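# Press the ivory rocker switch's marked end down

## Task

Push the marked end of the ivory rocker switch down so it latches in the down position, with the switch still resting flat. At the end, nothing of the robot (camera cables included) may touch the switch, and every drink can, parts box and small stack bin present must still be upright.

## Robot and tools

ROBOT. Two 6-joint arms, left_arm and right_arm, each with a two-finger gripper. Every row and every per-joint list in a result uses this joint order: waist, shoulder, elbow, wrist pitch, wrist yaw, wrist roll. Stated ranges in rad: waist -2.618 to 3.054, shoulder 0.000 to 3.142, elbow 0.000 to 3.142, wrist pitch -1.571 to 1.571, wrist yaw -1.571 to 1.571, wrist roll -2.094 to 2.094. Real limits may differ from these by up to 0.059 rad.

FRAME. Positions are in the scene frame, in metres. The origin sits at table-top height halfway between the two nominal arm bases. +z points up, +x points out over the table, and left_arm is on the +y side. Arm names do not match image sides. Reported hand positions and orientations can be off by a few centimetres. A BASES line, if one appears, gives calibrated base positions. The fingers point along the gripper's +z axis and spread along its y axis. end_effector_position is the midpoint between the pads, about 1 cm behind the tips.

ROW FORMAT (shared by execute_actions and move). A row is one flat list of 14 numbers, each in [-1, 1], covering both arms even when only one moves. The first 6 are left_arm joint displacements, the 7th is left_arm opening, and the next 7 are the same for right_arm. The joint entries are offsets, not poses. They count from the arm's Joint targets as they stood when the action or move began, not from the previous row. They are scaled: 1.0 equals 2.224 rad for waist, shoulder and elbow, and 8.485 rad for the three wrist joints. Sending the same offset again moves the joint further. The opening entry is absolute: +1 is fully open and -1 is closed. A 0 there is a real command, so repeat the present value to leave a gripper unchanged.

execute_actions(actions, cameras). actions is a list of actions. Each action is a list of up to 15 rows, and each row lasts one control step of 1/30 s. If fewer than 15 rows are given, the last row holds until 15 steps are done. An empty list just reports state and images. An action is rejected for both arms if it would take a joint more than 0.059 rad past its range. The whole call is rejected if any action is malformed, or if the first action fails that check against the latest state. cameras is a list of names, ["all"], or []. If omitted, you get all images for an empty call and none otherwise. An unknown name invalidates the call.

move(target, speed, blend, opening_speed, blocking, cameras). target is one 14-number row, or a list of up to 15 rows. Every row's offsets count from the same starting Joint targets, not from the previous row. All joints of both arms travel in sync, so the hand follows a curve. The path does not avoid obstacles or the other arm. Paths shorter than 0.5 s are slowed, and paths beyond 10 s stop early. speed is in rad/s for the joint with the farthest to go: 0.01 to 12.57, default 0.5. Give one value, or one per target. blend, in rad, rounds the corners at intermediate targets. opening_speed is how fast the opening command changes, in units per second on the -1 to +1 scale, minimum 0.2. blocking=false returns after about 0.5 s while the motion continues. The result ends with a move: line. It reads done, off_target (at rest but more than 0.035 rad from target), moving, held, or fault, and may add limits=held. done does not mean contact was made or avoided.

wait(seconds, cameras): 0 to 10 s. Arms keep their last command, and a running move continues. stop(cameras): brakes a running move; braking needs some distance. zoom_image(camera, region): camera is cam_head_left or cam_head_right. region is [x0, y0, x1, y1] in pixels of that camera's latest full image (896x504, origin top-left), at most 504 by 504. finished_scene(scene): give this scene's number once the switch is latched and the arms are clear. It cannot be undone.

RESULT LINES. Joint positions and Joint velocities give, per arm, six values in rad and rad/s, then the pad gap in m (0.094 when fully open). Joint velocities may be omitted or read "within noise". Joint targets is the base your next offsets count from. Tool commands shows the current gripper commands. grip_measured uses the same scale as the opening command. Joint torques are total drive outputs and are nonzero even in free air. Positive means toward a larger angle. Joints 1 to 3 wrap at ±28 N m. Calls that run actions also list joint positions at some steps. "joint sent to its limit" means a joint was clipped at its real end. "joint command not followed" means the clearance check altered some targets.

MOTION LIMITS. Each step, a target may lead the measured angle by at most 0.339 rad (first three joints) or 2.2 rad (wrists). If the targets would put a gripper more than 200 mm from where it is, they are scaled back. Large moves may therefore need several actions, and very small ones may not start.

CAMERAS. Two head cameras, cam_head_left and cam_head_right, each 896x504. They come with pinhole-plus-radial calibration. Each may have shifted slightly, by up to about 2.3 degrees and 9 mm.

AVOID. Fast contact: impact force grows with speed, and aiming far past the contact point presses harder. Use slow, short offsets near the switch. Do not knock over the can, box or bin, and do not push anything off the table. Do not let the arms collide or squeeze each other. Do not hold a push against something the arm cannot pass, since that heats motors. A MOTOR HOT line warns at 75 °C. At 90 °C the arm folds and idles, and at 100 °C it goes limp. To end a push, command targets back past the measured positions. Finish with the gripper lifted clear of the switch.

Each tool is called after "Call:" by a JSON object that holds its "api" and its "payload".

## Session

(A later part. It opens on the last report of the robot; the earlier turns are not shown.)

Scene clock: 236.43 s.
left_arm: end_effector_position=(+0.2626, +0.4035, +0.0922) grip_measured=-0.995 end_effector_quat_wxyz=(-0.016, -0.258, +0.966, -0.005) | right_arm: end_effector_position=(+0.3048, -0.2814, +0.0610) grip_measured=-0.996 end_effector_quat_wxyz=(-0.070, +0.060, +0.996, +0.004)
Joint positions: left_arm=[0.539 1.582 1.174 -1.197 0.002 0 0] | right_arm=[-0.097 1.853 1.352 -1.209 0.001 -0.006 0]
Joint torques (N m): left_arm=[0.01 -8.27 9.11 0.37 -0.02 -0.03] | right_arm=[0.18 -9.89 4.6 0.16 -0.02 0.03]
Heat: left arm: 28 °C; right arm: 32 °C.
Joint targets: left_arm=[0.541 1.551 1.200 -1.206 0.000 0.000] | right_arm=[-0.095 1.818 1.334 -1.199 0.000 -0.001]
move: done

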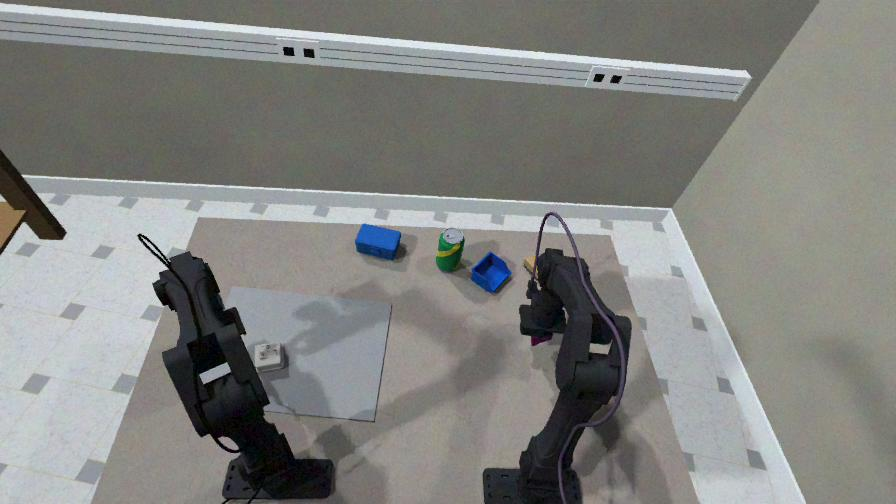

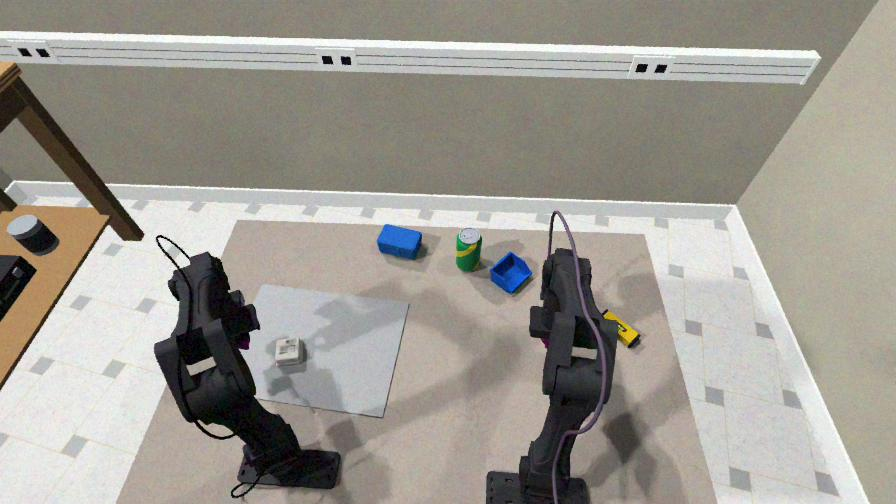

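Call:
{"api": "move", "payload": {"target": [[-0.10679, 0.08251, -0.01025, 0.0043, 0, 0, -1, 0, 0, 0, 0, 0, 0, -1], [-0.10679, 0.10567, -0.05319, 0.02161, 0, 0, -1, 0, 0, 0, 0, 0, 0, -1], [-0.10679, 0.031, 0.009, -0.0016, 0, 0, -1, 0, 0, 0, 0, 0, 0, -1], [0.0085, -0.0229, 0.02, 0, 0, 0, -1, 0, 0, 0, 0, 0, 0, -1]], "speed": [0.6, 0.25, 0.4, 0.8], "blend": [0.02, 0, 0.05, 0], "cameras": ["all"]}}

Call:
{"api": "zoom_image", "payload": {"camera": "cam_head_left", "region": [230, 320, 310, 400]}}

Call:
{"api": "zoom_image", "payload": {"camera": "cam_head_right", "region": [250, 310, 330, 390]}}

Scene clock: 242.80 s.
left_arm: end_effector_position=(+0.2715, +0.4154, +0.1183) grip_measured=-0.995 end_effector_quat_wxyz=(+0.033, -0.267, +0.963, +0.009) | right_arm: end_effector_position=(+0.3049, -0.2814, +0.0610) grip_measured=-0.996 end_effector_quat_wxyz=(-0.070, +0.060, +0.996, +0.004)
Joint positions: left_arm=[0.559 1.526 1.222 -1.198 0 0 0] | right_arm=[-0.097 1.853 1.352 -1.209 0.001 -0.006 0]
Joint torques (N m): left_arm=[0.06 -7.57 9.02 0.6 0.02 -0.02] | right_arm=[0.17 -9.91 4.6 0.16 -0.02 0.02]
Heat: left arm: 29 °C; right arm: 32 °C.
Joint targets: left_arm=[0.560 1.500 1.244 -1.206 0.000 0.000] | right_arm=[-0.095 1.818 1.334 -1.199 0.000 -0.001]
move: done

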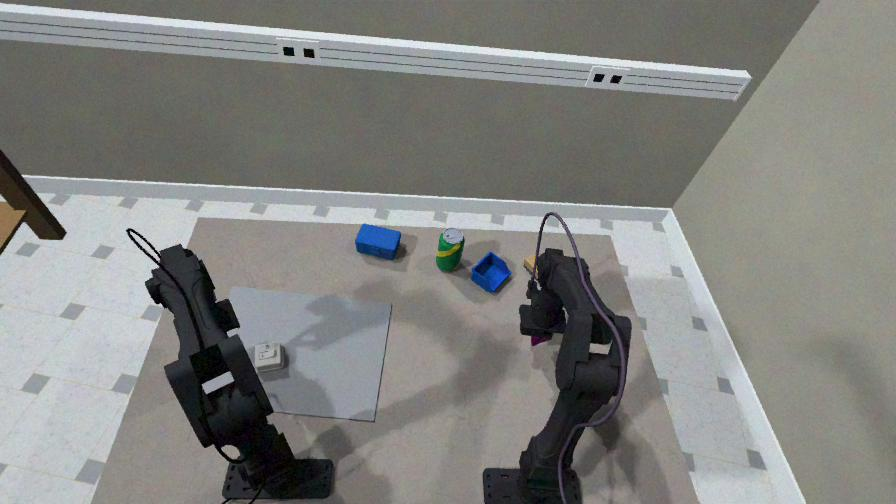

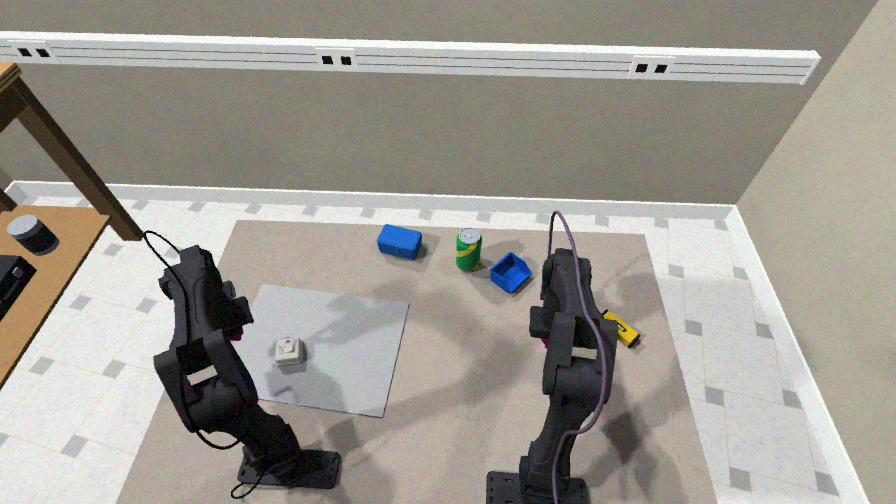

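Scaled by 6.300 from the camera's 896x504 image, which has a finer 1280x720 frame.

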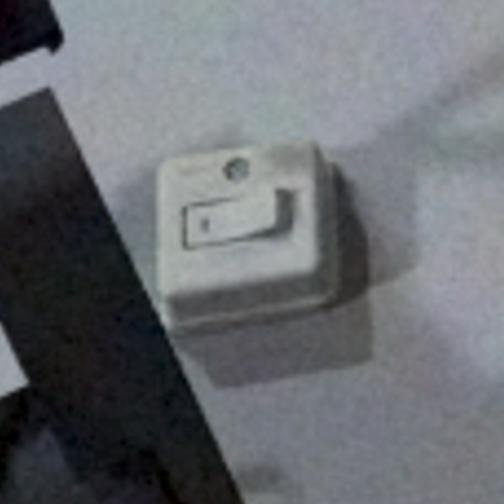

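Scaled by 6.300 from the camera's 896x504 image, which has a finer 1280x720 frame.

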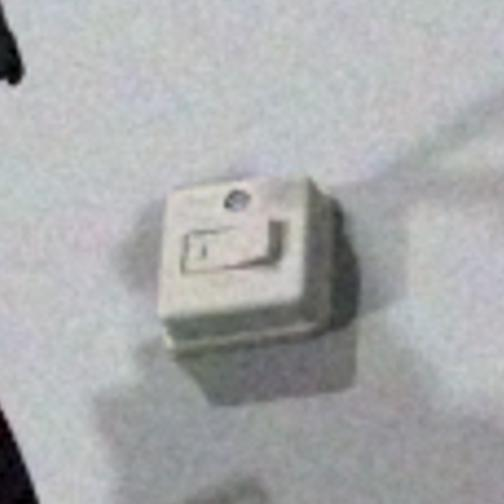

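Call:
{"api": "move", "payload": {"target": [[0.0157, 0.1151, -0.0189, 0.0039, 0, 0, -1, 0, 0.0236, -0.0227, 0.0102, 0, 0, -1], [0.0157, 0.1421, -0.0697, 0.0244, 0, 0, -1, 0, 0.0472, -0.0454, 0.0204, 0, 0, -1]], "speed": [0.3, 0.12]}}

Scene clock: 250.17 s.
left_arm: end_effector_position=(+0.2603, +0.4181, +0.0175) grip_measured=-0.995 end_effector_quat_wxyz=(-0.070, -0.281, +0.957, -0.020) | right_arm: end_effector_position=(+0.3095, -0.2820, +0.0206) grip_measured=-0.996 end_effector_quat_wxyz=(-0.060, +0.060, +0.996, +0.003)
Joint positions: left_arm=[0.589 1.798 1.095 -1.014 0 0 0] | right_arm=[-0.097 1.902 1.25 -1.038 0.001 -0.006 0]
Joint torques (N m): left_arm=[0.5 -5.45 5.44 0.39 0.03 -0.04] | right_arm=[0.17 -6.04 4.42 0.23 -0.01 0.02]
Heat: left arm: 28 °C; right arm: 32 °C.
Joint targets: left_arm=[0.595 1.816 1.089 -0.999 0.000 0.000] | right_arm=[-0.095 1.923 1.233 -1.026 0.000 -0.001]
move: done

Call:
{"api": "move", "payload": {"target": [0, 0.00185, -0.0035, 0.0014, 0, 0, -1, 0, 0.00225, -0.00455, 0.00178, 0, 0, -1], "speed": 0.05}}

Call:
{"api": "move", "payload": {"target": [0, 0.00185, -0.0035, 0.0014, 0, 0, -1, 0, 0.00225, -0.00455, 0.00178, 0, 0, -1], "speed": 0.05}}

Call:
{"api": "move", "payload": {"target": [0, 0.00185, -0.0035, 0.0014, 0, 0, -1, 0, 0.00225, -0.00455, 0.00178, 0, 0, -1], "speed": 0.05}}

Scene clock: 252.40 s.
left_arm: end_effector_position=(+0.2607, +0.4184, +0.0158) grip_measured=-0.995 end_effector_quat_wxyz=(-0.068, -0.281, +0.957, -0.020) | right_arm: end_effector_position=(+0.3092, -0.2820, +0.0169) grip_measured=-0.996 end_effector_quat_wxyz=(-0.060, +0.060, +0.996, +0.003)
Joint positions: left_arm=[0.589 1.798 1.088 -1.002 0 0 0] | right_arm=[-0.097 1.907 1.241 -1.024 0.001 -0.006 0]
Joint torques (N m): left_arm=[0.49 -5.18 5.41 0.37 0 -0.04] | right_arm=[0.18 -6 4.37 0.27 -0.01 0.03]
Heat: left arm: 28 °C; right arm: 32 °C.
Joint targets: left_arm=[0.595 1.820 1.082 -0.988 0.000 0.000] | right_arm=[-0.095 1.928 1.223 -1.011 0.000 -0.001]
move: done

Scene clock: 253.23 s.
left_arm: end_effector_position=(+0.2599, +0.4179, +0.0119) grip_measured=-0.995 end_effector_quat_wxyz=(-0.070, -0.281, +0.957, -0.020) | right_arm: end_effector_position=(+0.3087, -0.2819, +0.0128) grip_measured=-0.996 end_effector_quat_wxyz=(-0.060, +0.060, +0.996, +0.003)
Joint positions: left_arm=[0.589 1.805 1.08 -0.99 0 0 0] | right_arm=[-0.097 1.912 1.23 -1.009 0.001 -0.006 0]
Joint torques (N m): left_arm=[0.39 -5.63 5.29 0.4 0.01 0] | right_arm=[0.18 -6.04 4.36 0.17 -0.02 0.03]
Heat: left arm: 28 °C; right arm: 32 °C.
Joint targets: left_arm=[0.595 1.824 1.074 -0.976 0.000 0.000] | right_arm=[-0.095 1.933 1.212 -0.995 0.000 -0.001]
move: done

Scene clock: 254.03 s.
left_arm: end_effector_position=(+0.2602, +0.4180, +0.0101) grip_measured=-0.995 end_effector_quat_wxyz=(-0.067, -0.281, +0.957, -0.020) | right_arm: end_effector_position=(+0.3083, -0.2819, +0.0090) grip_measured=-0.996 end_effector_quat_wxyz=(-0.060, +0.060, +0.996, +0.003)
Joint positions: left_arm=[0.589 1.805 1.072 -0.978 0 0 0] | right_arm=[-0.097 1.917 1.22 -0.994 0.001 -0.006 0]
Joint torques (N m): left_arm=[0.44 -5.14 5.19 0.4 0.01 -0.02] | right_arm=[0.2 -6.04 4.31 0.25 -0.02 0.02]
Heat: left arm: 28 °C; right arm: 32 °C.
Joint targets: left_arm=[0.595 1.828 1.066 -0.964 0.000 0.000] | right_arm=[-0.095 1.938 1.203 -0.980 0.000 -0.001]
move: done

Call:
{"api": "move", "payload": {"target": [0, 0.0013, -0.0024, 0.00095, 0, 0, -1, 0, 0.0012, -0.0023, 0.0009, 0, 0, -1], "speed": 0.05}}

Call:
{"api": "move", "payload": {"target": [0, 0.0013, -0.0024, 0.00095, 0, 0, -1, 0, 0.0012, -0.0023, 0.0009, 0, 0, -1], "speed": 0.05}}

Call:
{"api": "move", "payload": {"target": [0, 0.0013, -0.0024, 0.00095, 0, 0, -1, 0, 0.0012, -0.0023, 0.0009, 0, 0, -1], "speed": 0.05}}

Scene clock: 256.30 s.
left_arm: end_effector_position=(+0.2608, +0.4184, +0.0092) grip_measured=-0.995 end_effector_quat_wxyz=(-0.067, -0.281, +0.957, -0.019) | right_arm: end_effector_position=(+0.3102, -0.2821, +0.0088) grip_measured=-0.996 end_effector_quat_wxyz=(-0.056, +0.060, +0.997, +0.003)
Joint positions: left_arm=[0.589 1.808 1.072 -0.974 0 0 0] | right_arm=[-0.097 1.917 1.22 -0.986 0.001 -0.006 0]
Joint torques (N m): left_arm=[0.43 -5.3 4.78 0.45 0.02 -0.02] | right_arm=[0.2 -5.87 3.92 0.25 -0.02 0.03]
Heat: left arm: 28 °C; right arm: 32 °C.
Joint targets: left_arm=[0.595 1.831 1.061 -0.956 0.000 0.000] | right_arm=[-0.095 1.941 1.197 -0.973 0.000 -0.001]
move: done

Scene clock: 257.03 s.
left_arm: end_effector_position=(+0.2607, +0.4184, +0.0089) grip_measured=-0.995 end_effector_quat_wxyz=(-0.067, -0.281, +0.957, -0.019) | right_arm: end_effector_position=(+0.3085, -0.2819, +0.0066) grip_measured=-0.996 end_effector_quat_wxyz=(-0.057, +0.060, +0.997, +0.003)
Joint positions: left_arm=[0.589 1.808 1.071 -0.973 0 0 0] | right_arm=[-0.097 1.917 1.21 -0.978 0.001 -0.006 0]
Joint torques (N m): left_arm=[0.53 -4.94 4.27 0.53 0.01 -0.03] | right_arm=[0.18 -5.65 4.25 0.22 -0.02 0.02]
Heat: left arm: 28 °C; right arm: 32 °C.
Joint targets: left_arm=[0.595 1.834 1.055 -0.948 0.000 0.000] | right_arm=[-0.095 1.943 1.192 -0.965 0.000 -0.001]
move: done

Scene clock: 257.73 s.
left_arm: end_effector_position=(+0.2607, +0.4184, +0.0087) grip_measured=-0.995 end_effector_quat_wxyz=(-0.066, -0.281, +0.957, -0.019) | right_arm: end_effector_position=(+0.3085, -0.2819, +0.0059) grip_measured=-0.996 end_effector_quat_wxyz=(-0.058, +0.060, +0.997, +0.003)
Joint positions: left_arm=[0.589 1.808 1.07 -0.971 0 0 0] | right_arm=[-0.097 1.919 1.21 -0.977 0.001 -0.006 0]
Joint torques (N m): left_arm=[0.4 -4.81 3.97 0.59 0.01 -0.03] | right_arm=[0.17 -5.64 3.84 0.32 -0.02 0.02]
Heat: left arm: 28 °C; right arm: 32 °C.
Joint targets: left_arm=[0.595 1.837 1.050 -0.940 0.000 0.000] | right_arm=[-0.095 1.946 1.187 -0.957 0.000 -0.001]
move: done

Call:
{"api": "move", "payload": {"target": [[0, -0.06, 0.06, -0.02, 0, 0, -1, 0, -0.06, 0.06, -0.02, 0, 0, -1], [0.2, -0.15, 0.06, -0.02, 0, 0, -1, -0.2, -0.15, 0.06, -0.02, 0, 0, -1]], "speed": [0.3, 0.6], "blend": [0.05, 0], "cameras": ["all"]}}

Call:
{"api": "zoom_image", "payload": {"camera": "cam_head_left", "region": [320, 440, 500, 504]}}

Call:
{"api": "zoom_image", "payload": {"camera": "cam_head_right", "region": [320, 440, 500, 504]}}

Call:
{"api": "zoom_image", "payload": {"camera": "cam_head_left", "region": [180, 270, 400, 430]}}

Call:
{"api": "zoom_image", "payload": {"camera": "cam_head_right", "region": [200, 270, 420, 430]}}

Scene clock: 269.77 s.
left_arm: end_effector_position=(+0.1824, +0.5148, +0.1023) grip_measured=-0.995 end_effector_quat_wxyz=(+0.043, -0.488, +0.871, +0.024) | right_arm: end_effector_position=(+0.2699, -0.4136, +0.1082) grip_measured=-0.996 end_effector_quat_wxyz=(+0.051, +0.279, +0.959, -0.015)
Joint positions: left_arm=[1.038 1.532 1.161 -1.101 -0.001 0 0] | right_arm=[-0.542 1.638 1.292 -1.118 0 -0.006 0]
Joint torques (N m): left_arm=[0.09 -7.73 9.09 0.66 0.01 -0.04] | right_arm=[0.21 -7.6 9.33 0.47 -0.01 0.03]
Heat: left arm: 28 °C; right arm: 32 °C.
Joint targets: left_arm=[1.040 1.503 1.183 -1.109 0.000 0.000] | right_arm=[-0.540 1.612 1.320 -1.127 0.000 -0.001]
move: done

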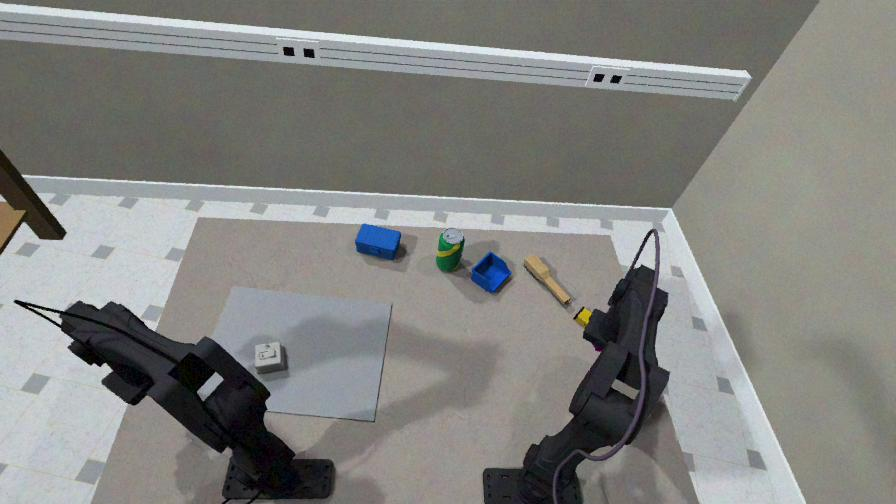

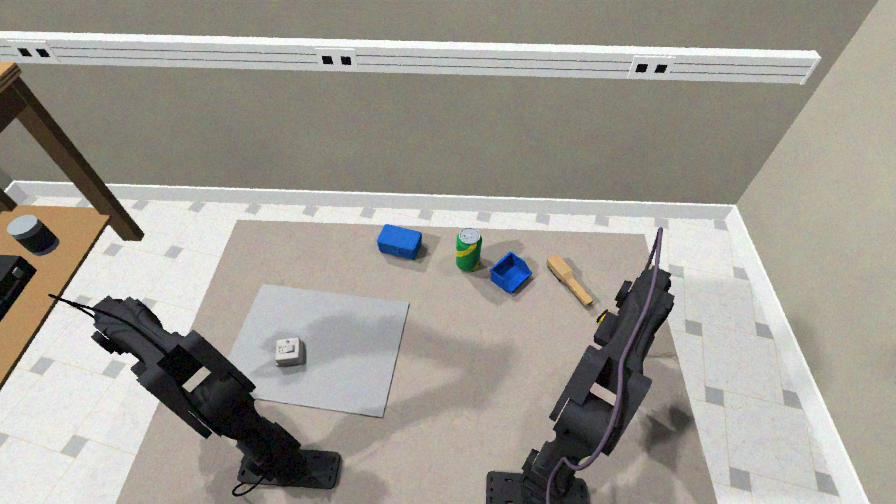

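Scaled by 2.800 from the camera's 896x504 image, which has a finer 1280x720 frame.

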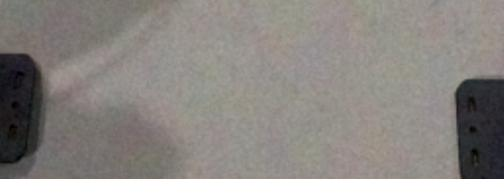

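Scaled by 2.800 from the camera's 896x504 image, which has a finer 1280x720 frame.

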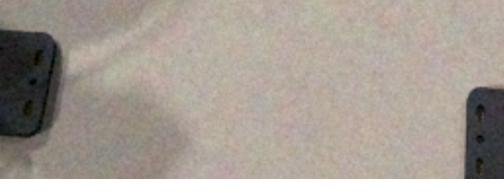

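Scaled by 2.291 from the camera's 896x504 image, which has a finer 1280x720 frame.

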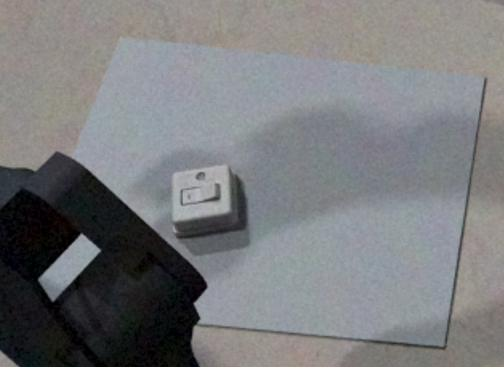

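Scaled by 2.291 from the camera's 896x504 image, which has a finer 1280x720 frame.

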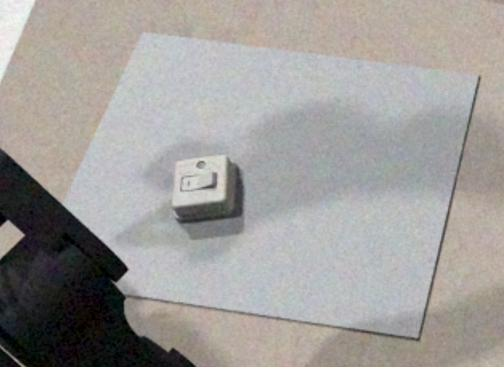

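Call:
{"api": "finished_scene", "payload": {"scene": 1}}

The scene is finished: the task was done.


## Next scene

The same job, from a new start.

Call:
{"api": "execute_actions", "payload": {"actions": [], "cameras": ["all"]}}

Scene clock: 0.00 s.
left_arm: end_effector_position=(+0.4364, +0.2538, +0.1116) grip_measured=+1.000 end_effector_quat_wxyz=(+0.579, +0.028, +0.810, -0.084) | right_arm: end_effector_position=(+0.3944, -0.2769, +0.0830) grip_measured=+1.000 end_effector_quat_wxyz=(+0.563, +0.034, +0.826, +0.021)
Joint positions: left_arm=[0.065 1.514 0.411 0.774 0.215 -0.036 0.094] | right_arm=[-0.117 1.567 0.353 0.835 -0.132 0.026 0.094]
Joint velocities: within noise
Joint torques (N m): no reading
Heat: left arm: 25 °C; right arm: 28 °C.
Joint targets: left_arm=[0.065 1.504 0.421 0.784 0.216 -0.036] | right_arm=[-0.117 1.560 0.360 0.835 -0.133 0.026]
Tool commands: left_gripper/opening=+1.0 right_gripper/opening=+1.0

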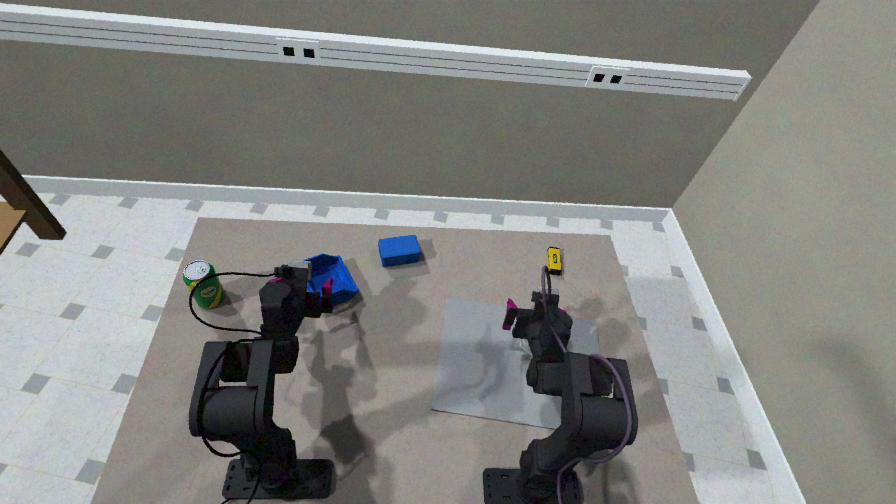

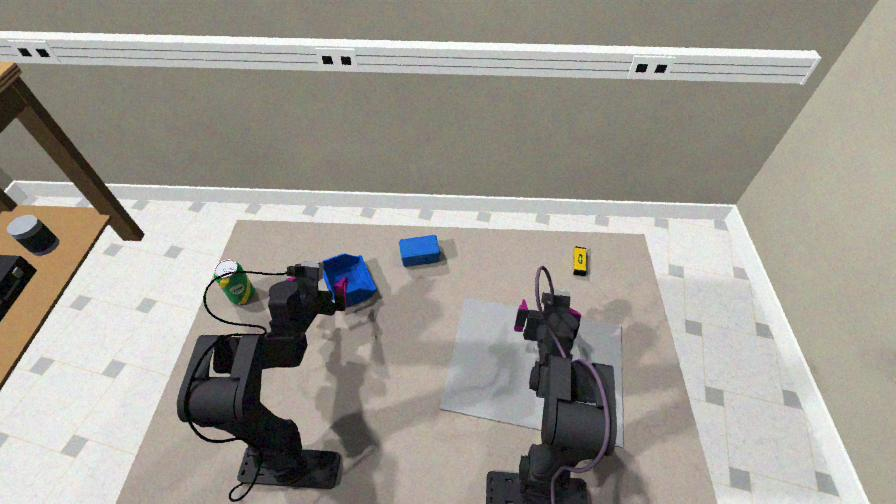

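Call:
{"api": "move", "payload": {"target": [0, 0, 0, 0, 0, 0, 1, -0.25, -0.18, 0, 0, 0, 0, -1], "speed": 1.2, "cameras": ["all"]}}

Call:
{"api": "zoom_image", "payload": {"camera": "cam_head_left", "region": [490, 310, 570, 390]}}

Call:
{"api": "zoom_image", "payload": {"camera": "cam_head_right", "region": [505, 310, 585, 390]}}

Scene clock: 2.37 s.
left_arm: end_effector_position=(+0.4364, +0.2538, +0.1116) grip_measured=+1.000 end_effector_quat_wxyz=(+0.579, +0.028, +0.810, -0.084) | right_arm: end_effector_position=(+0.3078, -0.4678, +0.2236) grip_measured=-0.997 end_effector_quat_wxyz=(+0.681, +0.208, +0.676, -0.190)
Joint positions: left_arm=[0.065 1.514 0.411 0.774 0.215 -0.036 0.094] | right_arm=[-0.669 1.174 0.353 0.821 -0.128 0.026 0]
Joint torques (N m): left_arm=[-0.03 -5.19 7.32 2.24 0.08 -0.04] | right_arm=[-0.36 -3.4 7.69 2.23 -0.07 -0.04]
Heat: left arm: 25 °C; right arm: 29 °C.
Joint targets: left_arm=[0.065 1.504 0.421 0.784 0.216 -0.036] | right_arm=[-0.673 1.160 0.360 0.835 -0.133 0.026]
move: done

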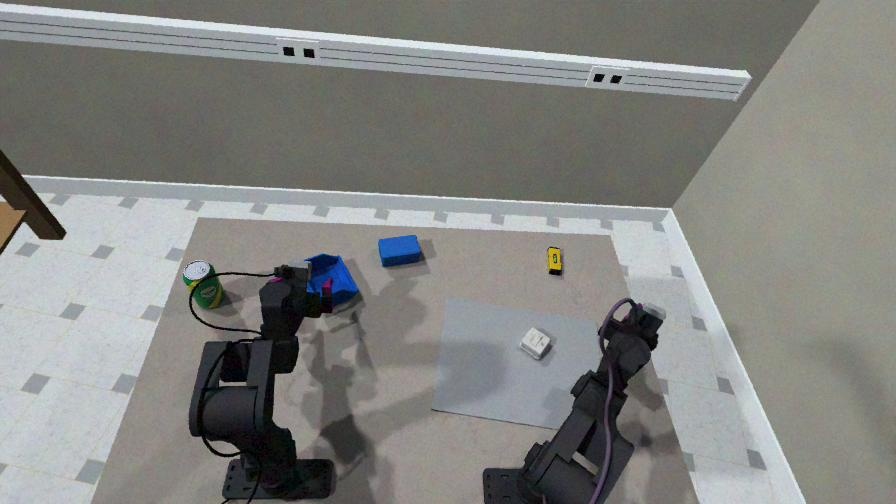

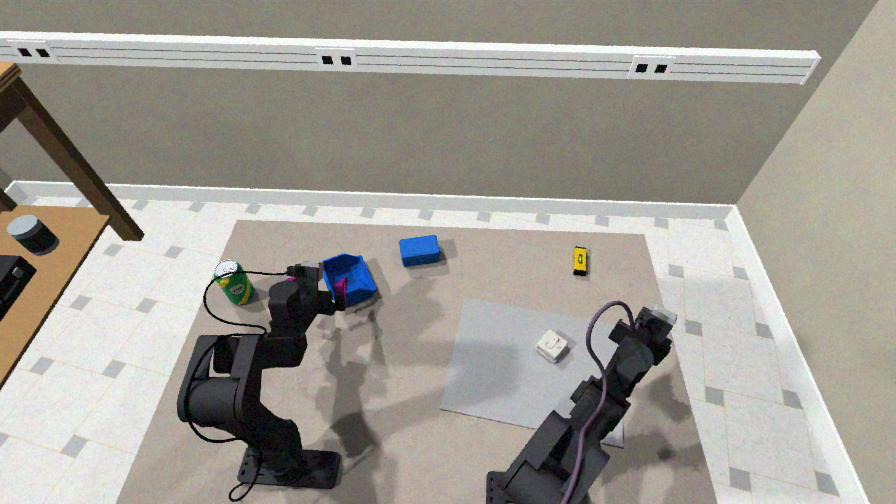

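Scaled by 6.300 from the camera's 896x504 image, which has a finer 1280x720 frame.

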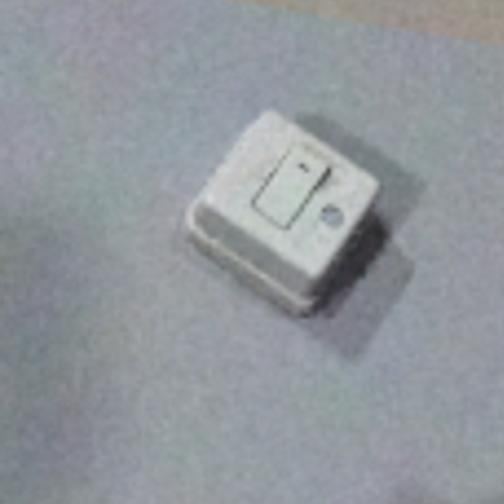

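Scaled by 6.300 from the camera's 896x504 image, which has a finer 1280x720 frame.

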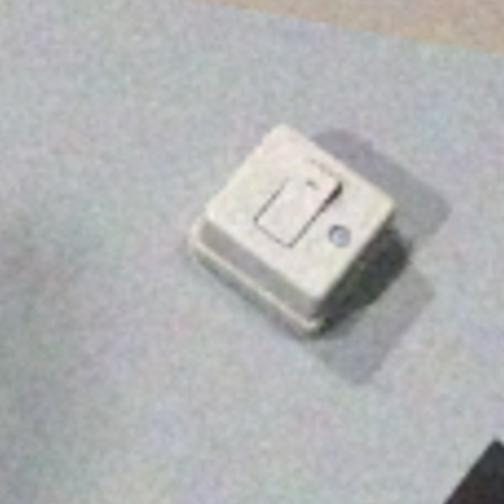

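Call:
{"api": "move", "payload": {"target": [[0, 0, 0, 0, 0, 0, 1, 0.23156, 0.38017, 0.56745, -0.25575, 0.0157, -0.0031, -1], [0, 0, 0, 0, 0, 0, 1, 0.23156, 0.40513, 0.48889, -0.22959, 0.0157, -0.0031, -1], [0, 0, 0, 0, 0, 0, 1, 0.23156, 0.35072, 0.55755, -0.25398, 0.0157, -0.0031, -1], [0, 0, 0, 0, 0, 0, 1, 0.0238, 0.26529, 0.51259, -0.254, 0.0157, -0.0031, -1]], "speed": [1.2, 0.25, 0.5, 1.0], "blend": [0.02, 0, 0.05, 0], "cameras": ["all"]}}

Call:
{"api": "zoom_image", "payload": {"camera": "cam_head_left", "region": [490, 310, 570, 390]}}

Call:
{"api": "zoom_image", "payload": {"camera": "cam_head_right", "region": [505, 310, 585, 390]}}

Scene clock: 13.33 s.
left_arm: end_effector_position=(+0.4364, +0.2538, +0.1116) grip_measured=+1.000 end_effector_quat_wxyz=(+0.579, +0.028, +0.810, -0.084) | right_arm: end_effector_position=(+0.2652, -0.4423, +0.1244) grip_measured=-0.997 end_effector_quat_wxyz=(+0.003, +0.322, +0.947, +0.000)
Joint positions: left_arm=[0.065 1.514 0.411 0.774 0.215 -0.036 0.094] | right_arm=[-0.625 1.777 1.521 -1.309 -0.001 0.002 0]
Joint torques (N m): left_arm=[-0.05 -5.27 7.24 2.24 0.08 -0.03] | right_arm=[0.35 -8.94 4.79 0.24 0 -0.05]
Heat: left arm: 27 °C; right arm: 30 °C.
Joint targets: left_arm=[0.065 1.504 0.421 0.784 0.216 -0.036] | right_arm=[-0.620 1.750 1.500 -1.320 0.000 -0.001]
move: done

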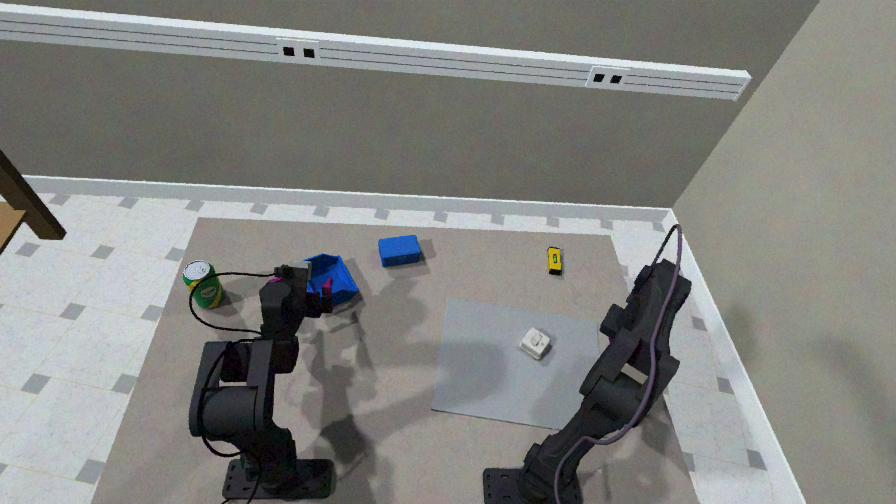

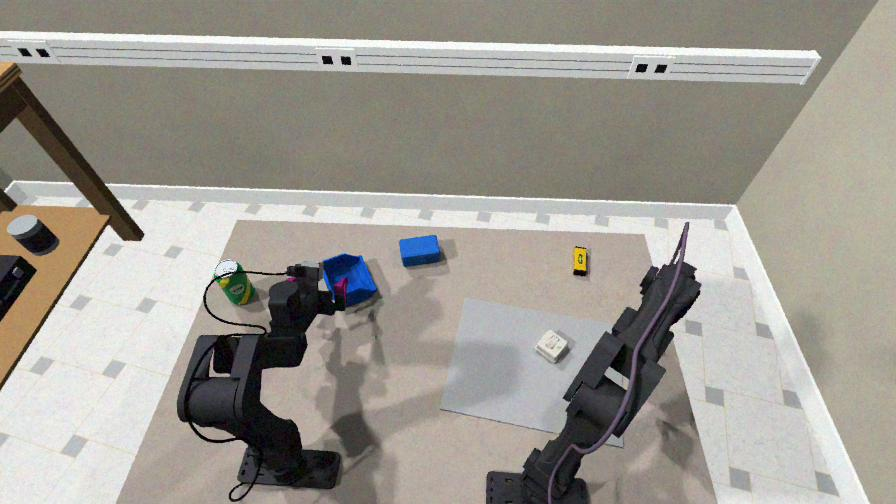

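Scaled by 6.300 from the camera's 896x504 image, which has a finer 1280x720 frame.

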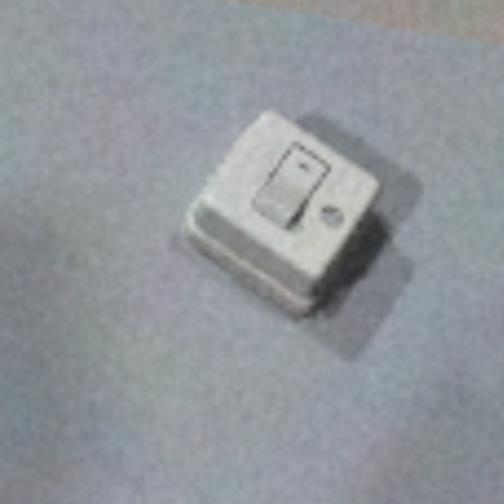

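Scaled by 6.300 from the camera's 896x504 image, which has a finer 1280x720 frame.

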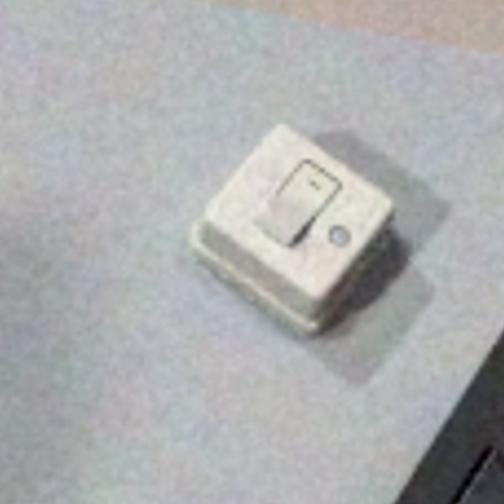

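Call:
{"api": "finished_scene", "payload": {"scene": 2}}

The scene is finished: the task was done.


## Next scene

The same job, from a new start.

Call:
{"api": "execute_actions", "payload": {"actions": [], "cameras": ["all"]}}

Scene clock: 0.00 s.
left_arm: end_effector_position=(+0.4252, +0.2846, +0.1121) grip_measured=+1.000 end_effector_quat_wxyz=(+0.604, -0.041, +0.796, +0.012) | right_arm: end_effector_position=(+0.4148, -0.2792, +0.1161) grip_measured=+1.000 end_effector_quat_wxyz=(+0.622, +0.064, +0.779, -0.053)
Joint positions: left_arm=[0.015 1.501 0.327 0.9 -0.072 -0.052 0.094] | right_arm=[-0.001 1.617 0.385 1.006 0.133 0.026 0.094]
Joint velocities: within noise
Joint torques (N m): no reading
Heat: left arm: 24 °C; right arm: 27 °C.
Joint targets: left_arm=[0.015 1.492 0.336 0.909 -0.072 -0.052] | right_arm=[-0.001 1.609 0.393 1.009 0.134 0.026]
Tool commands: left_gripper/opening=+1.0 right_gripper/opening=+1.0

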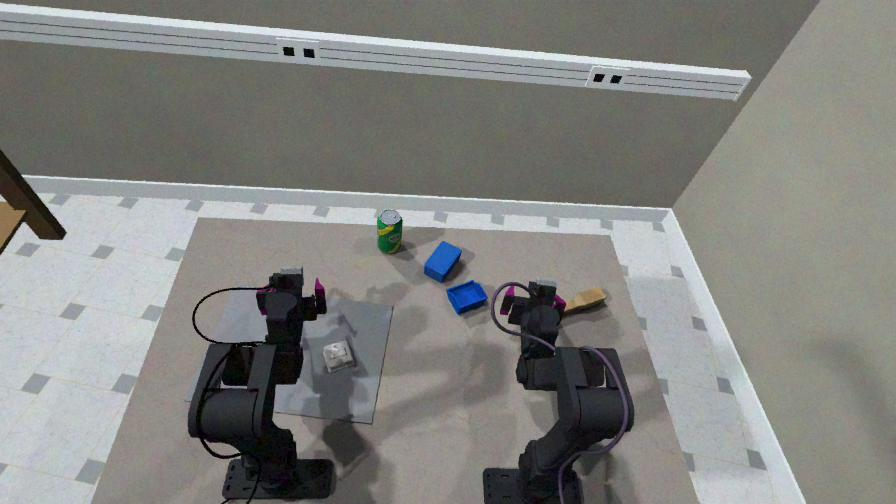

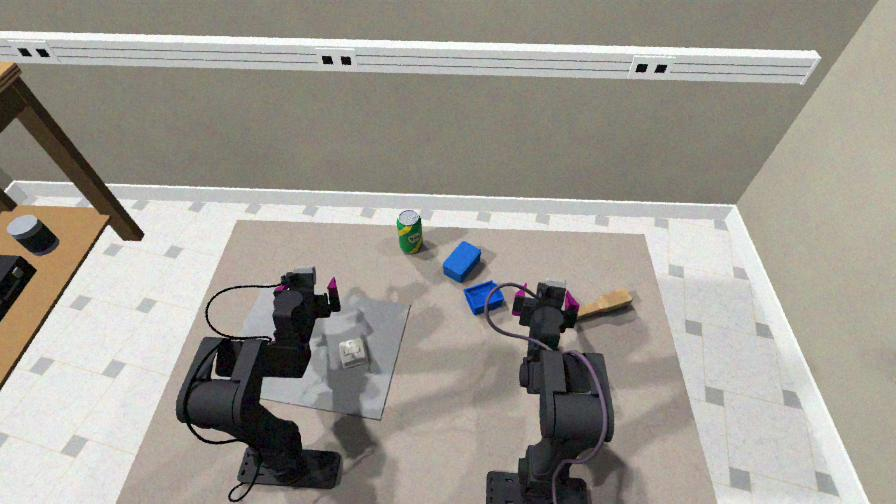

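Switch is visible at once.

Call:
{"api": "zoom_image", "payload": {"camera": "cam_head_left", "region": [300, 320, 380, 400]}}

Call:
{"api": "zoom_image", "payload": {"camera": "cam_head_right", "region": [310, 315, 390, 395]}}

Scaled by 6.300 from the camera's 896x504 image, which has a finer 1280x720 frame.

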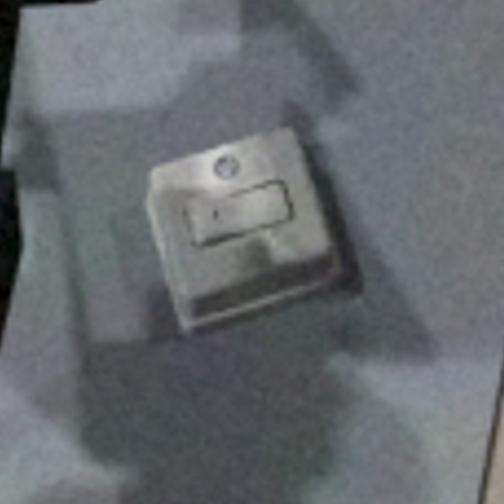

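Scaled by 6.300 from the camera's 896x504 image, which has a finer 1280x720 frame.

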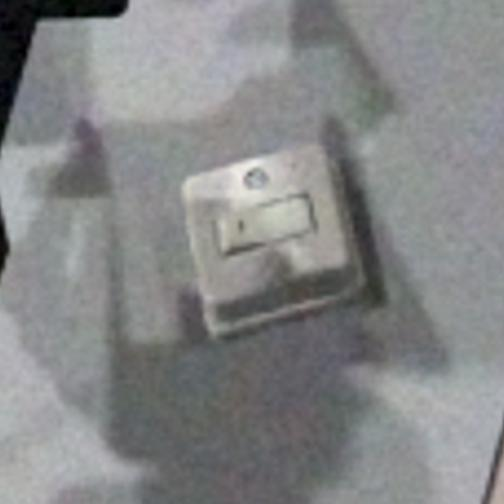

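Call:
{"api": "move", "payload": {"target": [[-0.0742, -0.1088, 0.2311, -0.1425, 0.004, 0.003, -1, 0, 0, 0, 0, 0, 0, 1], [-0.14164, 0.10638, 0.41736, -0.25497, 0.0085, 0.0061, -1, 0, 0, 0, 0, 0, 0, 1], [-0.14164, 0.13795, 0.34222, -0.22794, 0.0085, 0.0061, -1, 0, 0, 0, 0, 0, 0, 1], [-0.14164, 0.07554, 0.41097, -0.25445, 0.0085, 0.0061, -1, 0, 0, 0, 0, 0, 0, 1], [0.12815, 0.0036, 0.38849, -0.2545, 0.0085, 0.0061, -1, 0, 0, 0, 0, 0, 0, 1]], "speed": [1.2, 1.2, 0.25, 0.5, 1.0], "blend": [0.25, 0.02, 0, 0.05, 0], "cameras": ["all"]}}

Call:
{"api": "zoom_image", "payload": {"camera": "cam_head_left", "region": [300, 320, 380, 400]}}

Call:
{"api": "zoom_image", "payload": {"camera": "cam_head_right", "region": [310, 315, 390, 395]}}

Scene clock: 13.93 s.
left_arm: end_effector_position=(+0.2853, +0.3455, +0.1127) grip_measured=-0.995 end_effector_quat_wxyz=(+0.001, -0.145, +0.989, +0.001) | right_arm: end_effector_position=(+0.4145, -0.2793, +0.1151) grip_measured=+1.000 end_effector_quat_wxyz=(+0.620, +0.064, +0.780, -0.054)
Joint positions: left_arm=[0.298 1.53 1.205 -1.243 -0.002 -0.011 0] | right_arm=[-0.001 1.617 0.385 1.002 0.134 0.026 0.094]
Joint torques (N m): left_arm=[0.13 -7.72 6.16 0.47 0.02 0.09] | right_arm=[-0.01 -5.31 5.97 2.15 0.02 -0.03]
Heat: left arm: 25 °C; right arm: 30 °C.
Joint targets: left_arm=[0.300 1.500 1.200 -1.250 0.000 -0.001] | right_arm=[-0.001 1.609 0.393 1.009 0.134 0.026]
move: done

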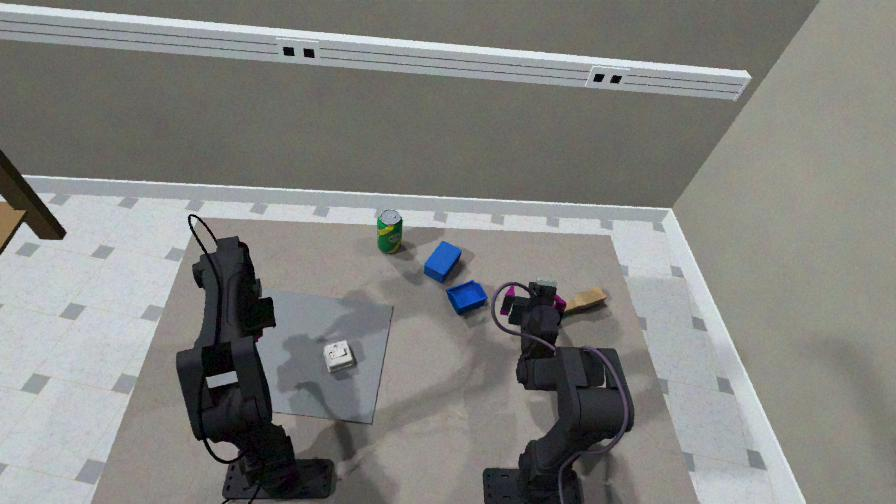

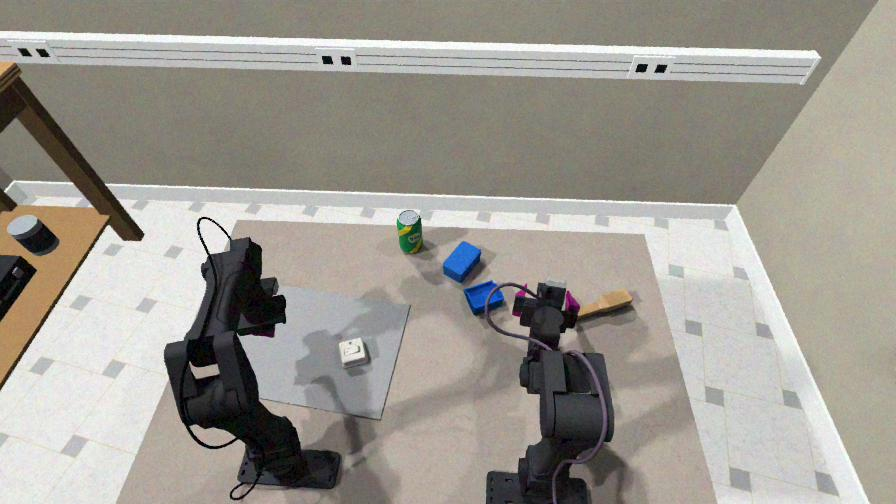

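Scaled by 6.300 from the camera's 896x504 image, which has a finer 1280x720 frame.

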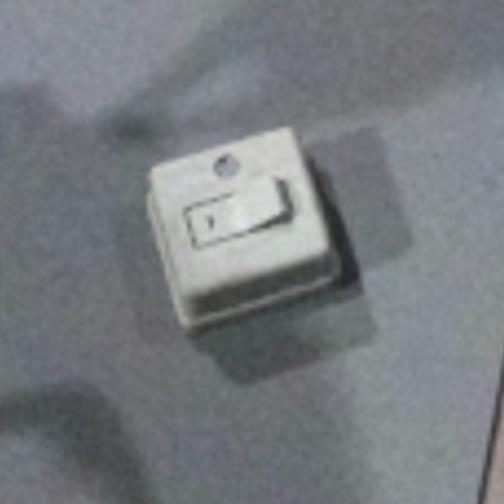

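Scaled by 6.300 from the camera's 896x504 image, which has a finer 1280x720 frame.

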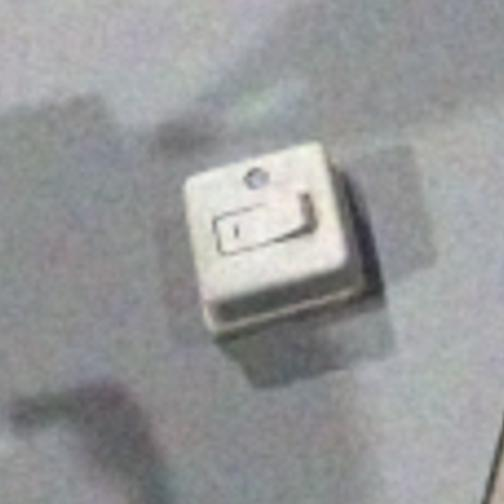

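The marked end is down and the arm is clear of the switch.

Call:
{"api": "finished_scene", "payload": {"scene": 3}}

The scene is finished: the task was done.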